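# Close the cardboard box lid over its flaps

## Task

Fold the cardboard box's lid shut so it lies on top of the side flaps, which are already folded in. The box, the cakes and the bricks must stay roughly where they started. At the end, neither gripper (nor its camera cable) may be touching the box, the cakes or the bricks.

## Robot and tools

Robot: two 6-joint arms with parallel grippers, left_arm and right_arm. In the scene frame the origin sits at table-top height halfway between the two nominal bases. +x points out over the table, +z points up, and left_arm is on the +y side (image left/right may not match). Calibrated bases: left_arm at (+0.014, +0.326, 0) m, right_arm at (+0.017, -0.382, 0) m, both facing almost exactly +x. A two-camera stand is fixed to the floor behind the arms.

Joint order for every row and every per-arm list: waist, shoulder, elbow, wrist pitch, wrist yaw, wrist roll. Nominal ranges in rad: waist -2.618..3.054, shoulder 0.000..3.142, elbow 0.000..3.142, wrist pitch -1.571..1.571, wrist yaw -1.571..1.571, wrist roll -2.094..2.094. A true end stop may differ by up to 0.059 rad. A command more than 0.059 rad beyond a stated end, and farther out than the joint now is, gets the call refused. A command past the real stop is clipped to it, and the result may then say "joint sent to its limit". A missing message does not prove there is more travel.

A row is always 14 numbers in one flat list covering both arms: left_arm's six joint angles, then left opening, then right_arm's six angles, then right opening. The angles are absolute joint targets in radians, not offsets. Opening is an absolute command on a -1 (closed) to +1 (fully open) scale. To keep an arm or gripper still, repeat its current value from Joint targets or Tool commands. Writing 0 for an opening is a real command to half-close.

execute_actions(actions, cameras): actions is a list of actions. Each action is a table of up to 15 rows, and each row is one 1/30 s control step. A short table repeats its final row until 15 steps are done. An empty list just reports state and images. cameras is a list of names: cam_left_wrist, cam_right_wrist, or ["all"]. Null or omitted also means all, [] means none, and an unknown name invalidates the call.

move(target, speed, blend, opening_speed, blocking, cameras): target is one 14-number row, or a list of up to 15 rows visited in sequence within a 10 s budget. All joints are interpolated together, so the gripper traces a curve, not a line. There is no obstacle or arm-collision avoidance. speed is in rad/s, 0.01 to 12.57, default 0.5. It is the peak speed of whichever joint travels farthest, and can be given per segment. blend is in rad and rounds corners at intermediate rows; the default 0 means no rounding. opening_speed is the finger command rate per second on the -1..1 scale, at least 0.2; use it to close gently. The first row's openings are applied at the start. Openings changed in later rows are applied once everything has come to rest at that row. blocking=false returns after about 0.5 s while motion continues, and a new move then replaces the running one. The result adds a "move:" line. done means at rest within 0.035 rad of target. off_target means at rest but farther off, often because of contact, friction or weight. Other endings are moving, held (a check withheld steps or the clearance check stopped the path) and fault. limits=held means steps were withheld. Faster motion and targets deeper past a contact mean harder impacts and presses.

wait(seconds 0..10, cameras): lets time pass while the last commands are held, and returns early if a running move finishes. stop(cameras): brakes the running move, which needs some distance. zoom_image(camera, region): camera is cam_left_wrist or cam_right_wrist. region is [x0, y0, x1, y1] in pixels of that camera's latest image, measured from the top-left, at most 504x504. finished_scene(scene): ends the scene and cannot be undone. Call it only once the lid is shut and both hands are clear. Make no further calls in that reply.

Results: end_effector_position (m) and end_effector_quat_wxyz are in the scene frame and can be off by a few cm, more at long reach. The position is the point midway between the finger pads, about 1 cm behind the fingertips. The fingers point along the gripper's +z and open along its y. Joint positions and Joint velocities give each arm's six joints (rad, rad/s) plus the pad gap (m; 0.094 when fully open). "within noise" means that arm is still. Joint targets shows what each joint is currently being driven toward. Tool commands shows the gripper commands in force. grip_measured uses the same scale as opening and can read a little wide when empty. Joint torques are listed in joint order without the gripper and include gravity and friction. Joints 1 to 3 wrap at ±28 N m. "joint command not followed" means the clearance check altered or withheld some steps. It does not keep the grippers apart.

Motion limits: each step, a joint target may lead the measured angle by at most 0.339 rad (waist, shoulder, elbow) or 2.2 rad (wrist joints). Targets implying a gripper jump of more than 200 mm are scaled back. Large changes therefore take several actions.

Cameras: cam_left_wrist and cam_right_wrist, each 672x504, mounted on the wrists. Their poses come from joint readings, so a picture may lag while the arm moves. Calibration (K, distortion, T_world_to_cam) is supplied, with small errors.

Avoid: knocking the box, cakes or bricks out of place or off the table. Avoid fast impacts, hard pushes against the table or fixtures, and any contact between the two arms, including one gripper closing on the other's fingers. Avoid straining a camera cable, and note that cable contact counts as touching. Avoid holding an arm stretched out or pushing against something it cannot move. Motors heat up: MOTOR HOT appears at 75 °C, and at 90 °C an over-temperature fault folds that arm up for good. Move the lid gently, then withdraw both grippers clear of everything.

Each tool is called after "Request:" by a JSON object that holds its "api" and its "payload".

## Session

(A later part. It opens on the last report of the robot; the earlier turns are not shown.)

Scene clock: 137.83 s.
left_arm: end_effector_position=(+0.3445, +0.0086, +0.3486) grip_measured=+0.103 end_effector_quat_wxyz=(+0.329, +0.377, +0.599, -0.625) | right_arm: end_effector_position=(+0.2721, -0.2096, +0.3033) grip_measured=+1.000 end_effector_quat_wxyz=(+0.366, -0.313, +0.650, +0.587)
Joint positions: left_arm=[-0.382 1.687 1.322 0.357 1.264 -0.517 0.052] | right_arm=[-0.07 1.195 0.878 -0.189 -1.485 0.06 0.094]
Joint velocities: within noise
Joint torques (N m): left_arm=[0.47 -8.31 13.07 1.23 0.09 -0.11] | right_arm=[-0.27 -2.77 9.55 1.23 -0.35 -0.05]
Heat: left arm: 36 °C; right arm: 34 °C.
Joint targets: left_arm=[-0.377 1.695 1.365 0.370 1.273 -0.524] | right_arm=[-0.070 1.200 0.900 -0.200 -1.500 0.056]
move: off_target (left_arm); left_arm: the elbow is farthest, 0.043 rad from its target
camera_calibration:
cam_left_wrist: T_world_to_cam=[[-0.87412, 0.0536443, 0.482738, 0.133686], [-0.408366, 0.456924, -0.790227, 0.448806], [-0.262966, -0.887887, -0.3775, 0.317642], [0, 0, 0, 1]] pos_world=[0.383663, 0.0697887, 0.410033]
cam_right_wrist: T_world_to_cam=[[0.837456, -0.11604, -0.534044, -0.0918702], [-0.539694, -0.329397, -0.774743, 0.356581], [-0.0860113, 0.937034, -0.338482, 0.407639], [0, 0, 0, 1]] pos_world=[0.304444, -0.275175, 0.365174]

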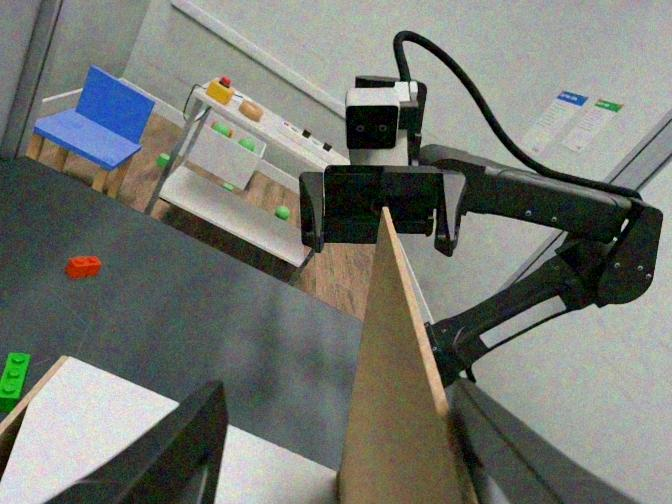

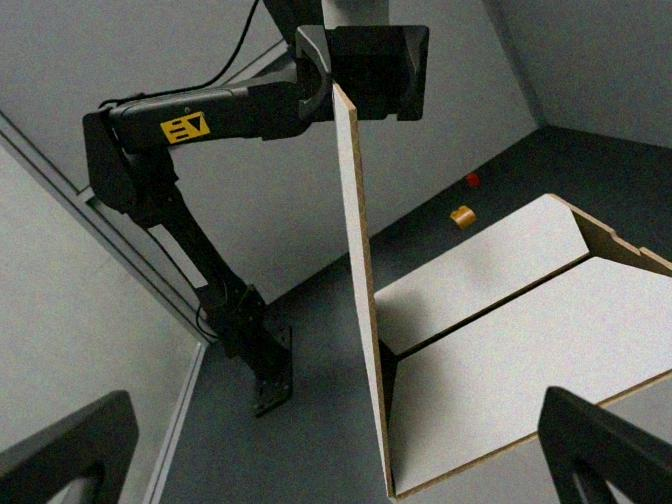

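Request:
{"api": "move", "payload": {"target": [-0.341, 1.957, 1.47, 0.526, 1.309, -0.96, 0.1, -0.07, 1.2, 0.9, -0.2, -1.5, 0.056, 1], "speed": 0.25}}

Request:
{"api": "move", "payload": {"target": [-0.329, 2.112, 1.47, 0.65, 1.321, -1.257, 0.1, -0.07, 1.2, 0.9, -0.2, -1.5, 0.056, 1], "speed": 0.2}}

Scene clock: 143.07 s.
left_arm: end_effector_position=(+0.4041, +0.0009, +0.2941) grip_measured=+0.103 end_effector_quat_wxyz=(+0.186, +0.238, +0.666, -0.682) | right_arm: end_effector_position=(+0.2721, -0.2096, +0.3033) grip_measured=+1.000 end_effector_quat_wxyz=(+0.366, -0.313, +0.650, +0.587)
Joint positions: left_arm=[-0.346 1.946 1.428 0.511 1.301 -0.954 0.052] | right_arm=[-0.07 1.195 0.878 -0.189 -1.485 0.06 0.094]
Joint velocities: within noise
Joint torques (N m): left_arm=[0.5 -10.55 12.72 1.19 0.11 -0.07] | right_arm=[0.12 -2.77 9.52 1.22 -0.32 -0.08]
Heat: left arm: 36 °C; right arm: 34 °C.
Joint targets: left_arm=[-0.341 1.957 1.470 0.526 1.309 -0.960] | right_arm=[-0.070 1.200 0.900 -0.200 -1.500 0.056]
move: off_target (left_arm); left_arm: the elbow is farthest, 0.042 rad from its target
camera_calibration:
cam_left_wrist: T_world_to_cam=[[-0.588737, 0.0317848, 0.8077, 0.00158115], [-0.700235, 0.47912, -0.52926, 0.474641], [-0.403807, -0.877174, -0.259819, 0.328287], [0, 0, 0, 1]] pos_world=[0.465855, 0.0605044, 0.335226]
cam_right_wrist: T_world_to_cam=[[0.837456, -0.11604, -0.534044, -0.0918702], [-0.539694, -0.329397, -0.774743, 0.356581], [-0.0860113, 0.937034, -0.338482, 0.407639], [0, 0, 0, 1]] pos_world=[0.304444, -0.275175, 0.365174]

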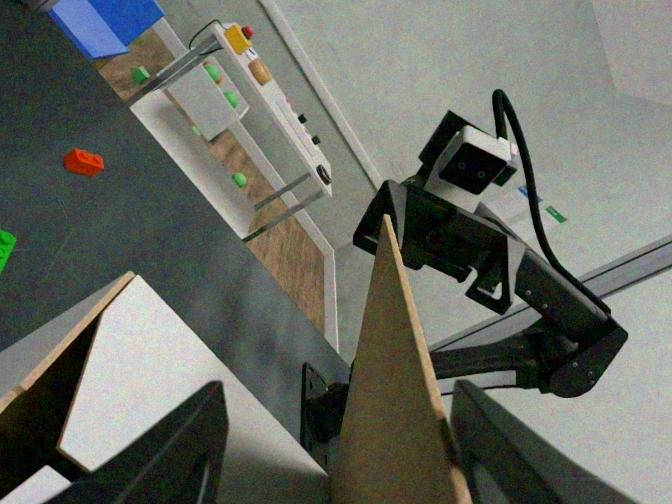

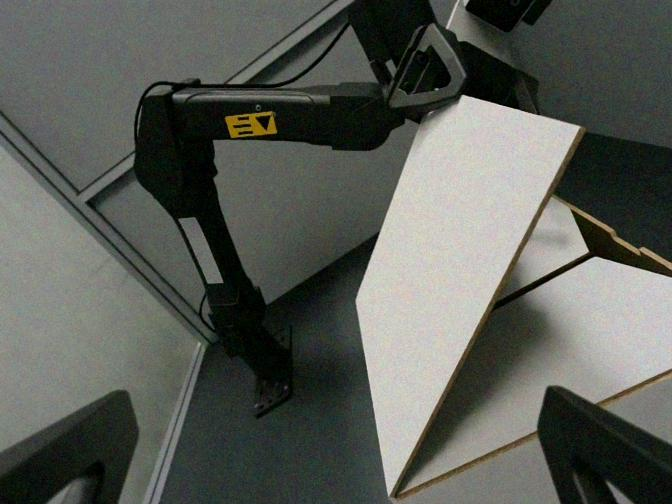

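Scene clock: 145.17 s.
left_arm: end_effector_position=(+0.4275, -0.0017, +0.2369) grip_measured=+0.103 end_effector_quat_wxyz=(+0.073, +0.127, +0.699, -0.700) | right_arm: end_effector_position=(+0.2721, -0.2096, +0.3033) grip_measured=+1.000 end_effector_quat_wxyz=(+0.366, -0.313, +0.650, +0.587)
Joint positions: left_arm=[-0.334 2.099 1.428 0.635 1.312 -1.252 0.052] | right_arm=[-0.07 1.195 0.878 -0.189 -1.485 0.06 0.094]
Joint velocities: within noise
Joint torques (N m): left_arm=[0.24 -11.64 12.29 1.22 0.14 -0.07] | right_arm=[0.08 -2.54 9.46 1.23 -0.32 -0.03]
Heat: left arm: 36 °C; right arm: 34 °C.
Joint targets: left_arm=[-0.329 2.112 1.470 0.650 1.321 -1.257] | right_arm=[-0.070 1.200 0.900 -0.200 -1.500 0.056]
move: off_target (left_arm); left_arm: the elbow is farthest, 0.042 rad from its target
camera_calibration:
cam_left_wrist: T_world_to_cam=[[-0.300522, 0.0018024, 0.953773, -0.0961941], [-0.831019, 0.490264, -0.26277, 0.454866], [-0.468075, -0.871572, -0.145838, 0.321064], [0, 0, 0, 1]] pos_world=[0.499375, 0.0569989, 0.258096]
cam_right_wrist: T_world_to_cam=[[0.837456, -0.11604, -0.534044, -0.0918702], [-0.539694, -0.329397, -0.774743, 0.356581], [-0.0860113, 0.937034, -0.338482, 0.407639], [0, 0, 0, 1]] pos_world=[0.304444, -0.275175, 0.365174]

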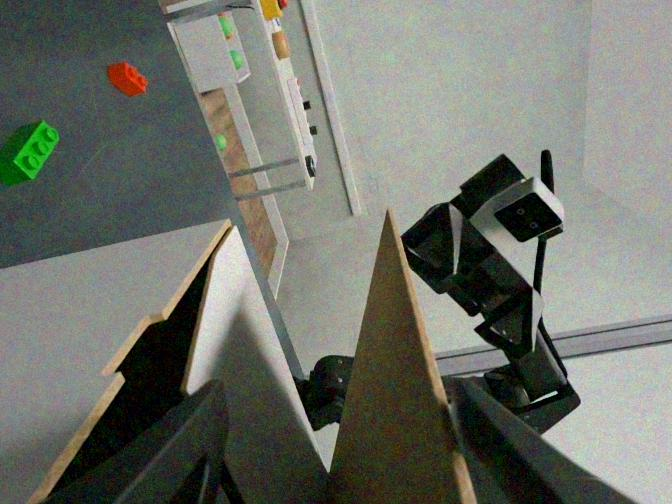

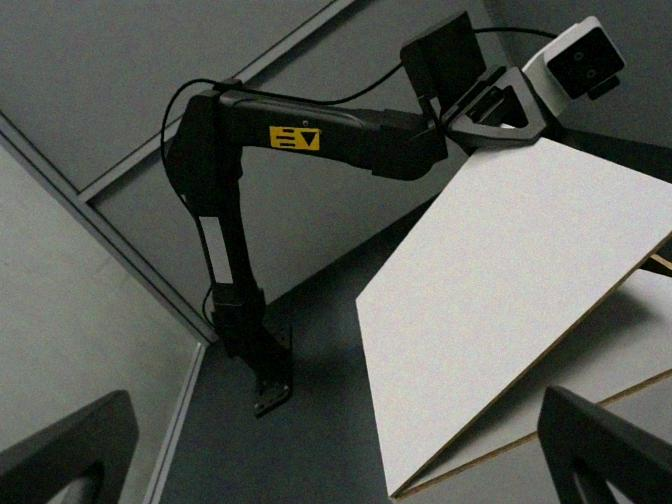

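Request:
{"api": "move", "payload": {"target": [-0.109, 2.036, 1.305, 0.7, 1.541, -1.257, 0.1, -0.07, 1.2, 0.9, -0.2, -1.5, 0.056, 1], "speed": 0.2}}

Scene clock: 152.73 s.
left_arm: end_effector_position=(+0.4365, +0.0997, +0.2214) grip_measured=+0.103 end_effector_quat_wxyz=(+0.065, +0.114, +0.699, -0.703) | right_arm: end_effector_position=(+0.2721, -0.2096, +0.3033) grip_measured=+1.000 end_effector_quat_wxyz=(+0.366, -0.313, +0.650, +0.587)
Joint positions: left_arm=[-0.108 2.075 1.324 0.687 1.531 -1.253 0.052] | right_arm=[-0.07 1.195 0.878 -0.189 -1.485 0.06 0.094]
Joint velocities: within noise
Joint torques (N m): left_arm=[-0.29 -15.34 6.5 1 0.15 -0.11] | right_arm=[0.09 -2.67 9.4 1.2 -0.34 -0.06]
Heat: left arm: 36 °C; right arm: 35 °C.
Joint targets: left_arm=[-0.109 2.036 1.305 0.700 1.541 -1.257] | right_arm=[-0.070 1.200 0.900 -0.200 -1.500 0.056]
move: off_target (left_arm); left_arm: the shoulder is farthest, 0.039 rad from its target
camera_calibration:
cam_left_wrist: T_world_to_cam=[[-0.271242, 0.00380489, 0.962504, -0.0938177], [-0.842565, 0.48249, -0.239349, 0.40915], [-0.465309, -0.875893, -0.127666, 0.406605], [0, 0, 0, 1]] pos_world=[0.508485, 0.159089, 0.240139]
cam_right_wrist: T_world_to_cam=[[0.837456, -0.11604, -0.534044, -0.0918702], [-0.539694, -0.329397, -0.774743, 0.356581], [-0.0860113, 0.937034, -0.338482, 0.407639], [0, 0, 0, 1]] pos_world=[0.304444, -0.275175, 0.365174]

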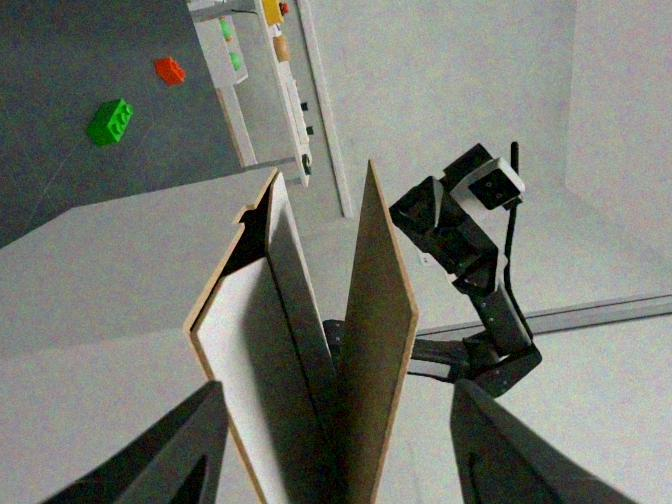

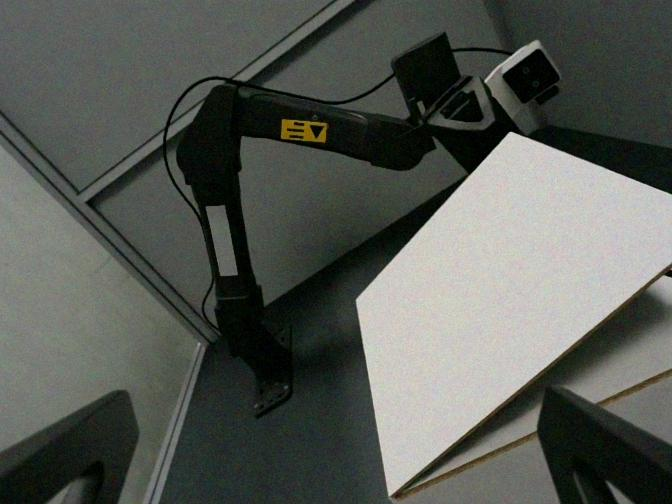

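Request:
{"api": "move", "payload": {"target": [[-0.109, 1.938, 1.565, 0.413, 1.541, -0.6, 0.1, -0.07, 1.2, 0.9, -0.2, -1.5, 0.056, 1],[-0.109, 1.938, 1.565, 0.413, 1.541, 0, -0.9, -0.07, 1.2, 0.9, -0.2, -1.5, 0.056, 1],[-0.352, 1.913, 1.51, 0.423, 1.298, 0, -0.9, -0.07, 1.2, 0.9, -0.2, -1.5, 0.056, 1]], "speed": 0.5}}

Request:
{"api": "move", "payload": {"target": [-0.349, 2.013, 1.32, 0.677, 1.301, 0, -0.9, -0.07, 1.2, 0.9, -0.2, -1.5, 0.056, 1], "speed": 0.2}}

Scene clock: 173.03 s.
left_arm: end_effector_position=(+0.4057, -0.0052, +0.3198) grip_measured=-0.897 end_effector_quat_wxyz=(+0.475, +0.521, +0.478, -0.525) | right_arm: end_effector_position=(+0.2721, -0.2096, +0.3033) grip_measured=+1.000 end_effector_quat_wxyz=(+0.366, -0.313, +0.650, +0.587)
Joint positions: left_arm=[-0.357 1.948 1.529 0.424 1.305 -0.012 0.005] | right_arm=[-0.07 1.195 0.878 -0.189 -1.485 0.06 0.094]
Joint velocities: within noise
Joint torques (N m): left_arm=[0.55 -14.63 7.12 1.02 -0.06 0.11] | right_arm=[0.06 -2.85 9.33 1.23 -0.33 -0.03]
Heat: left arm: 32 °C; right arm: 35 °C.
Joint targets: left_arm=[-0.352 1.913 1.510 0.423 1.298 0.000] | right_arm=[-0.070 1.200 0.900 -0.200 -1.500 0.056]
move: done; target 2's new numbers were sent with left_arm's elbow 0.036 rad from that target
camera_calibration:
cam_left_wrist: T_world_to_cam=[[-0.996701, 0.0799383, -0.0140333, 0.410505], [0.0463369, 0.418516, -0.907026, 0.309949], [-0.066633, -0.904684, -0.42084, 0.244824], [0, 0, 0, 1]] pos_world=[0.411102, 0.0589544, 0.389924]
cam_right_wrist: T_world_to_cam=[[0.837456, -0.11604, -0.534044, -0.0918702], [-0.539694, -0.329397, -0.774743, 0.356581], [-0.0860113, 0.937034, -0.338482, 0.407639], [0, 0, 0, 1]] pos_world=[0.304444, -0.275175, 0.365174]

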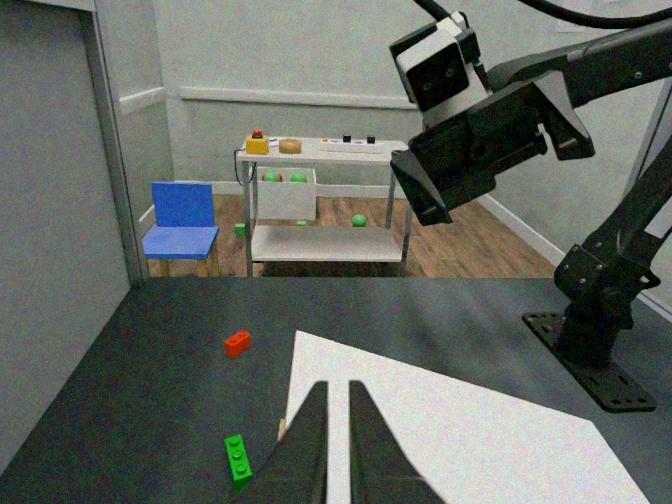

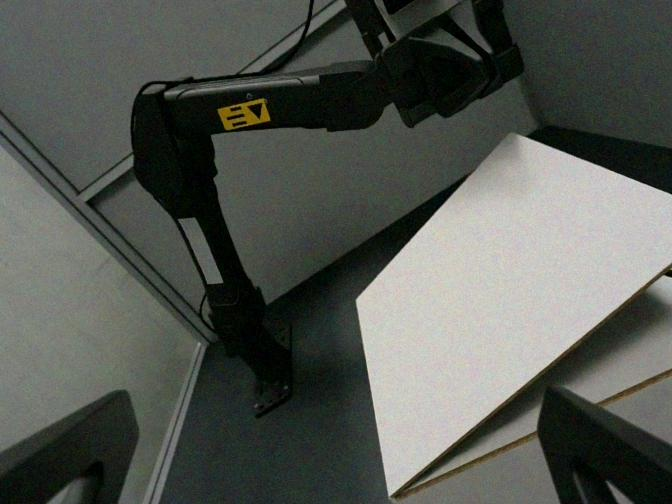

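Scene clock: 174.97 s.
left_arm: end_effector_position=(+0.4018, -0.0021, +0.2547) grip_measured=-0.897 end_effector_quat_wxyz=(+0.474, +0.519, +0.480, -0.525) | right_arm: end_effector_position=(+0.2721, -0.2096, +0.3033) grip_measured=+1.000 end_effector_quat_wxyz=(+0.366, -0.313, +0.650, +0.587)
Joint positions: left_arm=[-0.354 2.002 1.337 0.664 1.304 -0.012 0.005] | right_arm=[-0.07 1.195 0.878 -0.189 -1.485 0.06 0.094]
Joint velocities: within noise
Joint torques (N m): left_arm=[0.34 -10.65 7.05 1.17 -0.01 0.07] | right_arm=[-0.12 -2.74 9.32 1.24 -0.29 -0.07]
Heat: left arm: 32 °C; right arm: 35 °C.
Joint targets: left_arm=[-0.349 2.013 1.320 0.677 1.301 0.000] | right_arm=[-0.070 1.200 0.900 -0.200 -1.500 0.056]
move: done
camera_calibration:
cam_left_wrist: T_world_to_cam=[[-0.997056, 0.0761607, -0.00883617, 0.404257], [0.0401445, 0.420383, -0.906458, 0.25218], [-0.0653219, -0.904145, -0.422203, 0.219716], [0, 0, 0, 1]] pos_world=[0.407295, 0.0618542, 0.324928]
cam_right_wrist: T_world_to_cam=[[0.837456, -0.11604, -0.534044, -0.0918702], [-0.539694, -0.329397, -0.774743, 0.356581], [-0.0860113, 0.937034, -0.338482, 0.407639], [0, 0, 0, 1]] pos_world=[0.304444, -0.275175, 0.365174]

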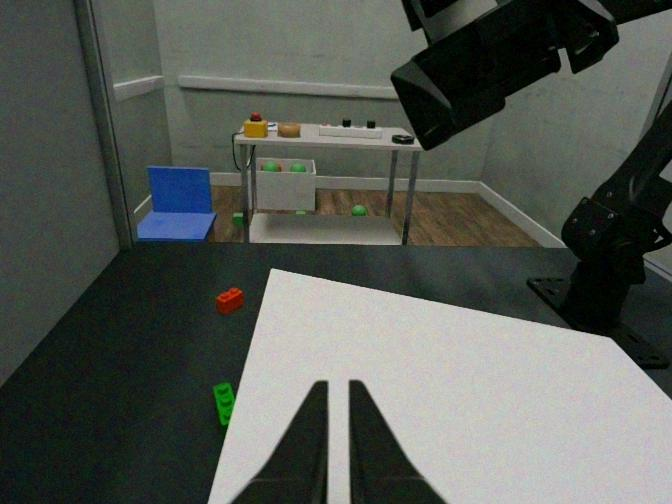

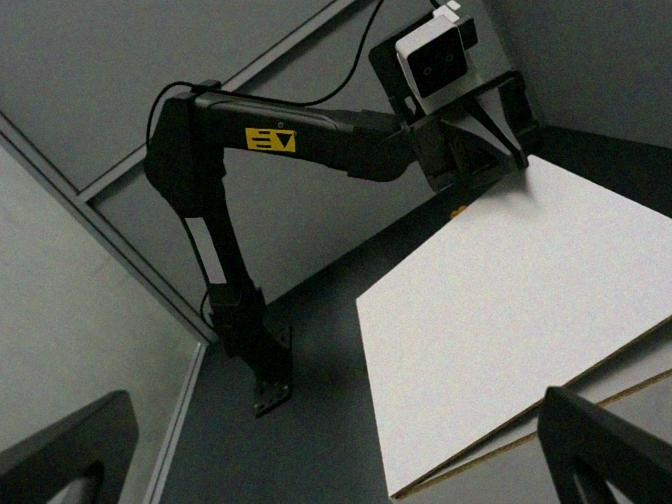

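Request:
{"api": "move", "payload": {"target": [-0.349, 2.083, 1.26, 0.803, 1.301, 0, -0.9, -0.07, 1.2, 0.9, -0.2, -1.5, 0.056, 1], "speed": 0.15}}

Scene clock: 179.37 s.
left_arm: end_effector_position=(+0.4027, -0.0025, +0.2191) grip_measured=-0.897 end_effector_quat_wxyz=(+0.475, +0.519, +0.480, -0.524) | right_arm: end_effector_position=(+0.2721, -0.2096, +0.3033) grip_measured=+1.000 end_effector_quat_wxyz=(+0.366, -0.313, +0.650, +0.587)
Joint positions: left_arm=[-0.354 2.068 1.279 0.791 1.304 -0.012 0.005] | right_arm=[-0.07 1.195 0.878 -0.189 -1.485 0.06 0.094]
Joint velocities: within noise
Joint torques (N m): left_arm=[0.44 -10.76 6.2 1.08 0.01 0.07] | right_arm=[-0.14 -2.78 9.26 1.19 -0.33 -0.03]
Heat: left arm: 31 °C; right arm: 35 °C.
Joint targets: left_arm=[-0.349 2.083 1.260 0.803 1.301 0.000] | right_arm=[-0.070 1.200 0.900 -0.200 -1.500 0.056]
move: done
camera_calibration:
cam_left_wrist: T_world_to_cam=[[-0.997042, 0.0761617, -0.0102975, 0.40528], [0.0414437, 0.419968, -0.906592, 0.219443], [-0.0647229, -0.904337, -0.421882, 0.204105], [0, 0, 0, 1]] pos_world=[0.408197, 0.0615536, 0.289227]
cam_right_wrist: T_world_to_cam=[[0.837456, -0.11604, -0.534044, -0.0918702], [-0.539694, -0.329397, -0.774743, 0.356581], [-0.0860113, 0.937034, -0.338482, 0.407639], [0, 0, 0, 1]] pos_world=[0.304444, -0.275175, 0.365174]

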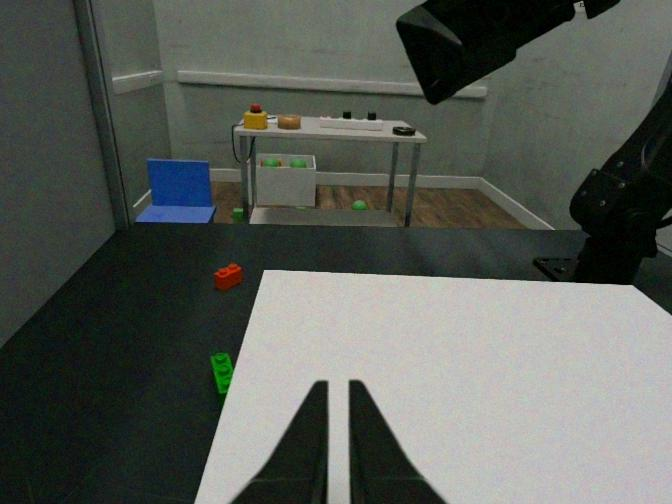

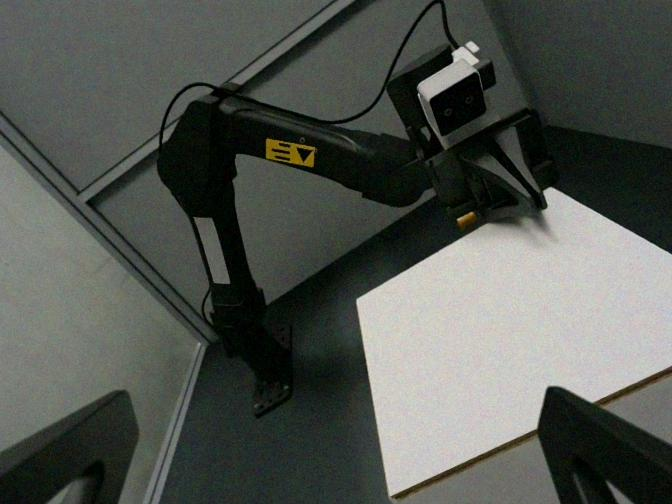

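Request:
{"api": "move", "payload": {"target": [-0.349, 2.105, 1.245, 0.845, 1.301, 0, -0.9, -0.07, 1.2, 0.9, -0.2, -1.5, 0.056, 1], "speed": 0.1}}

Scene clock: 182.83 s.
left_arm: end_effector_position=(+0.4024, -0.0023, +0.2175) grip_measured=-0.897 end_effector_quat_wxyz=(+0.487, +0.525, +0.468, -0.518) | right_arm: end_effector_position=(+0.2721, -0.2096, +0.3033) grip_measured=+1.000 end_effector_quat_wxyz=(+0.366, -0.313, +0.650, +0.587)
Joint positions: left_arm=[-0.354 2.08 1.268 0.85 1.304 -0.01 0.005] | right_arm=[-0.07 1.195 0.878 -0.189 -1.485 0.06 0.094]
Joint velocities: within noise
Joint torques (N m): left_arm=[0.46 -9.74 5.67 1 -0.01 0.05] | right_arm=[0.13 -2.71 9.57 1.2 -0.32 -0.05]
Heat: left arm: 31 °C; right arm: 35 °C.
Joint targets: left_arm=[-0.349 2.105 1.245 0.845 1.301 0.000] | right_arm=[-0.070 1.200 0.900 -0.200 -1.500 0.056]
move: done
camera_calibration:
cam_left_wrist: T_world_to_cam=[[-0.995992, 0.0753934, -0.0481294, 0.412711], [0.0748495, 0.407918, -0.909945, 0.205274], [-0.048971, -0.9099, -0.411926, 0.195062], [0, 0, 0, 1]] pos_world=[0.405245, 0.0626362, 0.287003]
cam_right_wrist: T_world_to_cam=[[0.837456, -0.11604, -0.534044, -0.0918702], [-0.539694, -0.329397, -0.774743, 0.356581], [-0.0860113, 0.937034, -0.338482, 0.407639], [0, 0, 0, 1]] pos_world=[0.304444, -0.275175, 0.365174]

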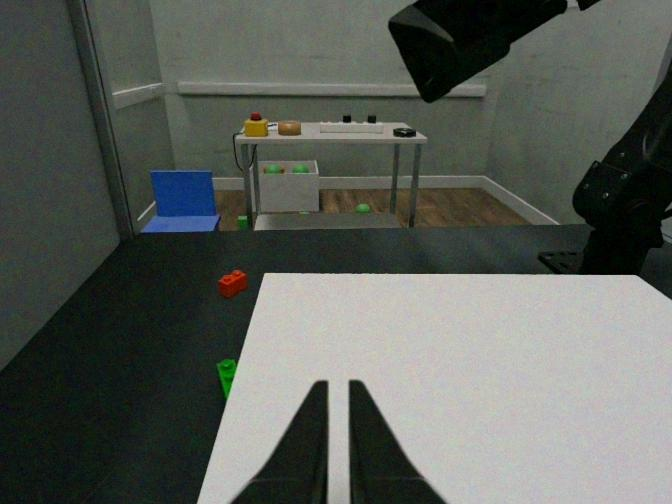

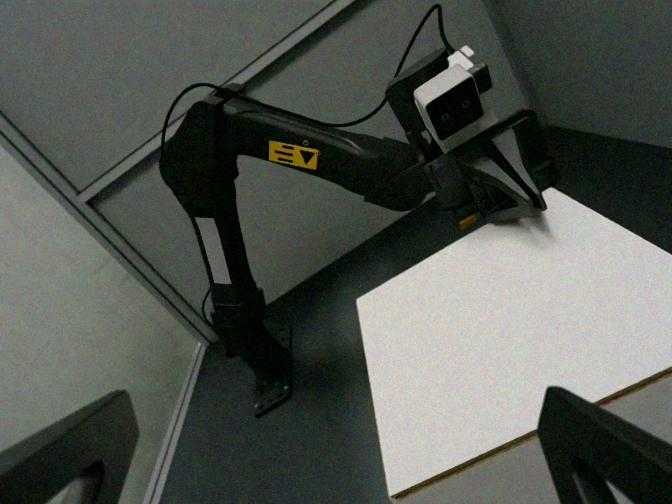

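Request:
{"api": "move", "payload": {"target": [-0.349, 1.96, 1.48, 0.48, 1.301, 0, -0.9, -0.07, 1.2, 0.9, -0.2, -1.5, 0.056, 1], "speed": 0.3}}

Request:
{"api": "wait", "payload": {"seconds": 1}}

Scene clock: 186.73 s.
left_arm: end_effector_position=(+0.4090, -0.0049, +0.2771) grip_measured=-0.897 end_effector_quat_wxyz=(+0.457, +0.511, +0.496, -0.533) | right_arm: end_effector_position=(+0.2721, -0.2096, +0.3033) grip_measured=+1.000 end_effector_quat_wxyz=(+0.366, -0.313, +0.650, +0.587)
Joint positions: left_arm=[-0.354 1.992 1.445 0.492 1.306 -0.008 0.005] | right_arm=[-0.07 1.195 0.878 -0.189 -1.485 0.06 0.094]
Joint velocities: within noise
Joint torques (N m): left_arm=[0.68 -14.52 11.93 0.89 0.04 0.01] | right_arm=[0.08 -2.66 9.29 1.23 -0.31 -0.05]
Heat: left arm: 31 °C; right arm: 35 °C.
Joint targets: left_arm=[-0.349 1.960 1.480 0.480 1.301 0.000] | right_arm=[-0.070 1.200 0.900 -0.200 -1.500 0.056]
move: done
camera_calibration:
cam_left_wrist: T_world_to_cam=[[-0.996173, 0.0778126, 0.0398022, 0.398083], [-0.00179539, 0.437081, -0.89942, 0.288641], [-0.087383, -0.89605, -0.435268, 0.239846], [0, 0, 0, 1]] pos_world=[0.418036, 0.0577788, 0.348162]
cam_right_wrist: T_world_to_cam=[[0.837456, -0.11604, -0.534044, -0.0918702], [-0.539694, -0.329397, -0.774743, 0.356581], [-0.0860113, 0.937034, -0.338482, 0.407639], [0, 0, 0, 1]] pos_world=[0.304444, -0.275175, 0.365174]

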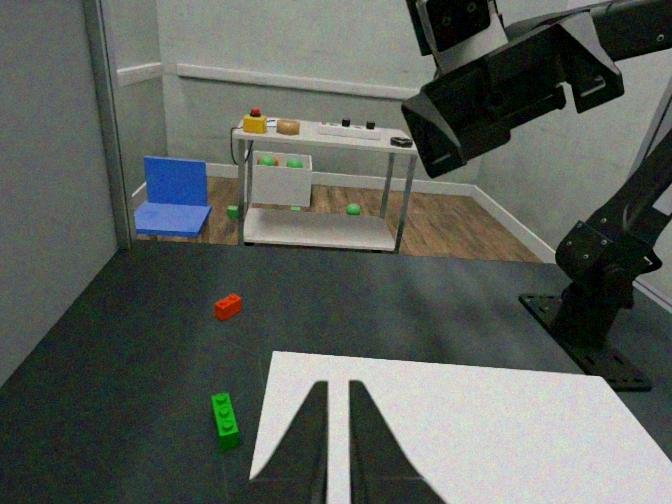

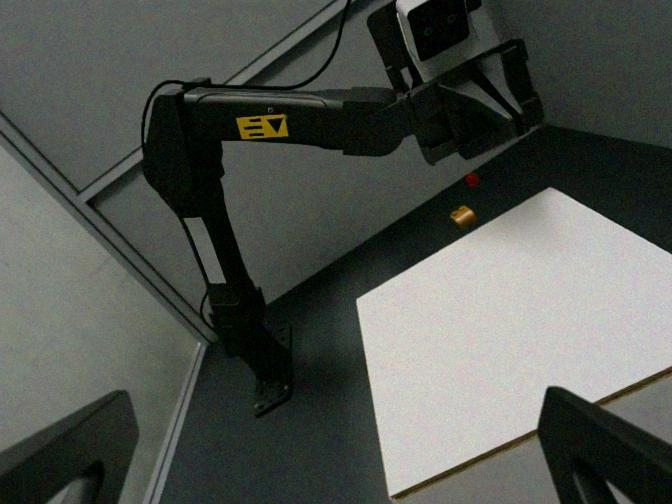

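Scene clock: 187.73 s.
left_arm: end_effector_position=(+0.4090, -0.0049, +0.2771) grip_measured=-0.897 end_effector_quat_wxyz=(+0.457, +0.511, +0.496, -0.533) | right_arm: end_effector_position=(+0.2721, -0.2096, +0.3033) grip_measured=+1.000 end_effector_quat_wxyz=(+0.366, -0.313, +0.650, +0.587)
Joint positions: left_arm=[-0.354 1.992 1.445 0.492 1.306 -0.008 0.005] | right_arm=[-0.07 1.195 0.878 -0.189 -1.485 0.06 0.094]
Joint velocities: within noise
Joint torques (N m): left_arm=[0.4 -14.35 12.04 0.94 0.02 0.04] | right_arm=[0.09 -2.66 9.55 1.2 -0.32 -0.05]
Heat: left arm: 31 °C; right arm: 35 °C.
Joint targets: left_arm=[-0.349 1.960 1.480 0.480 1.301 0.000] | right_arm=[-0.070 1.200 0.900 -0.200 -1.500 0.056]
Tool commands: left_gripper/opening=-0.9 right_gripper/opening=+1.0
wait: 1.00 s; at rest by 0.17 s
camera_calibration:
cam_left_wrist: T_world_to_cam=[[-0.996164, 0.0777694, 0.0401268, 0.397968], [-0.00209302, 0.437228, -0.899348, 0.288731], [-0.0874863, -0.895982, -0.435388, 0.239927], [0, 0, 0, 1]] pos_world=[0.418036, 0.057779, 0.348162]
cam_right_wrist: T_world_to_cam=[[0.837456, -0.11604, -0.534044, -0.0918702], [-0.539694, -0.329397, -0.774743, 0.356581], [-0.0860113, 0.937034, -0.338482, 0.407639], [0, 0, 0, 1]] pos_world=[0.304444, -0.275175, 0.365174]

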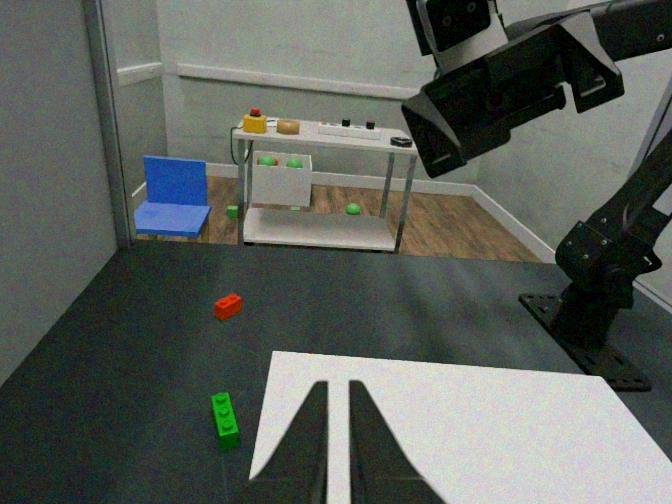

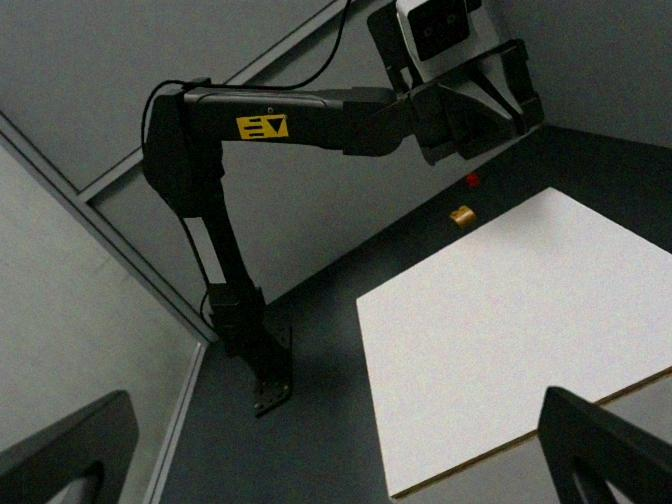

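Request:
{"api": "finished_scene", "payload": {"scene": 1}}

The scene is finished: the task was done.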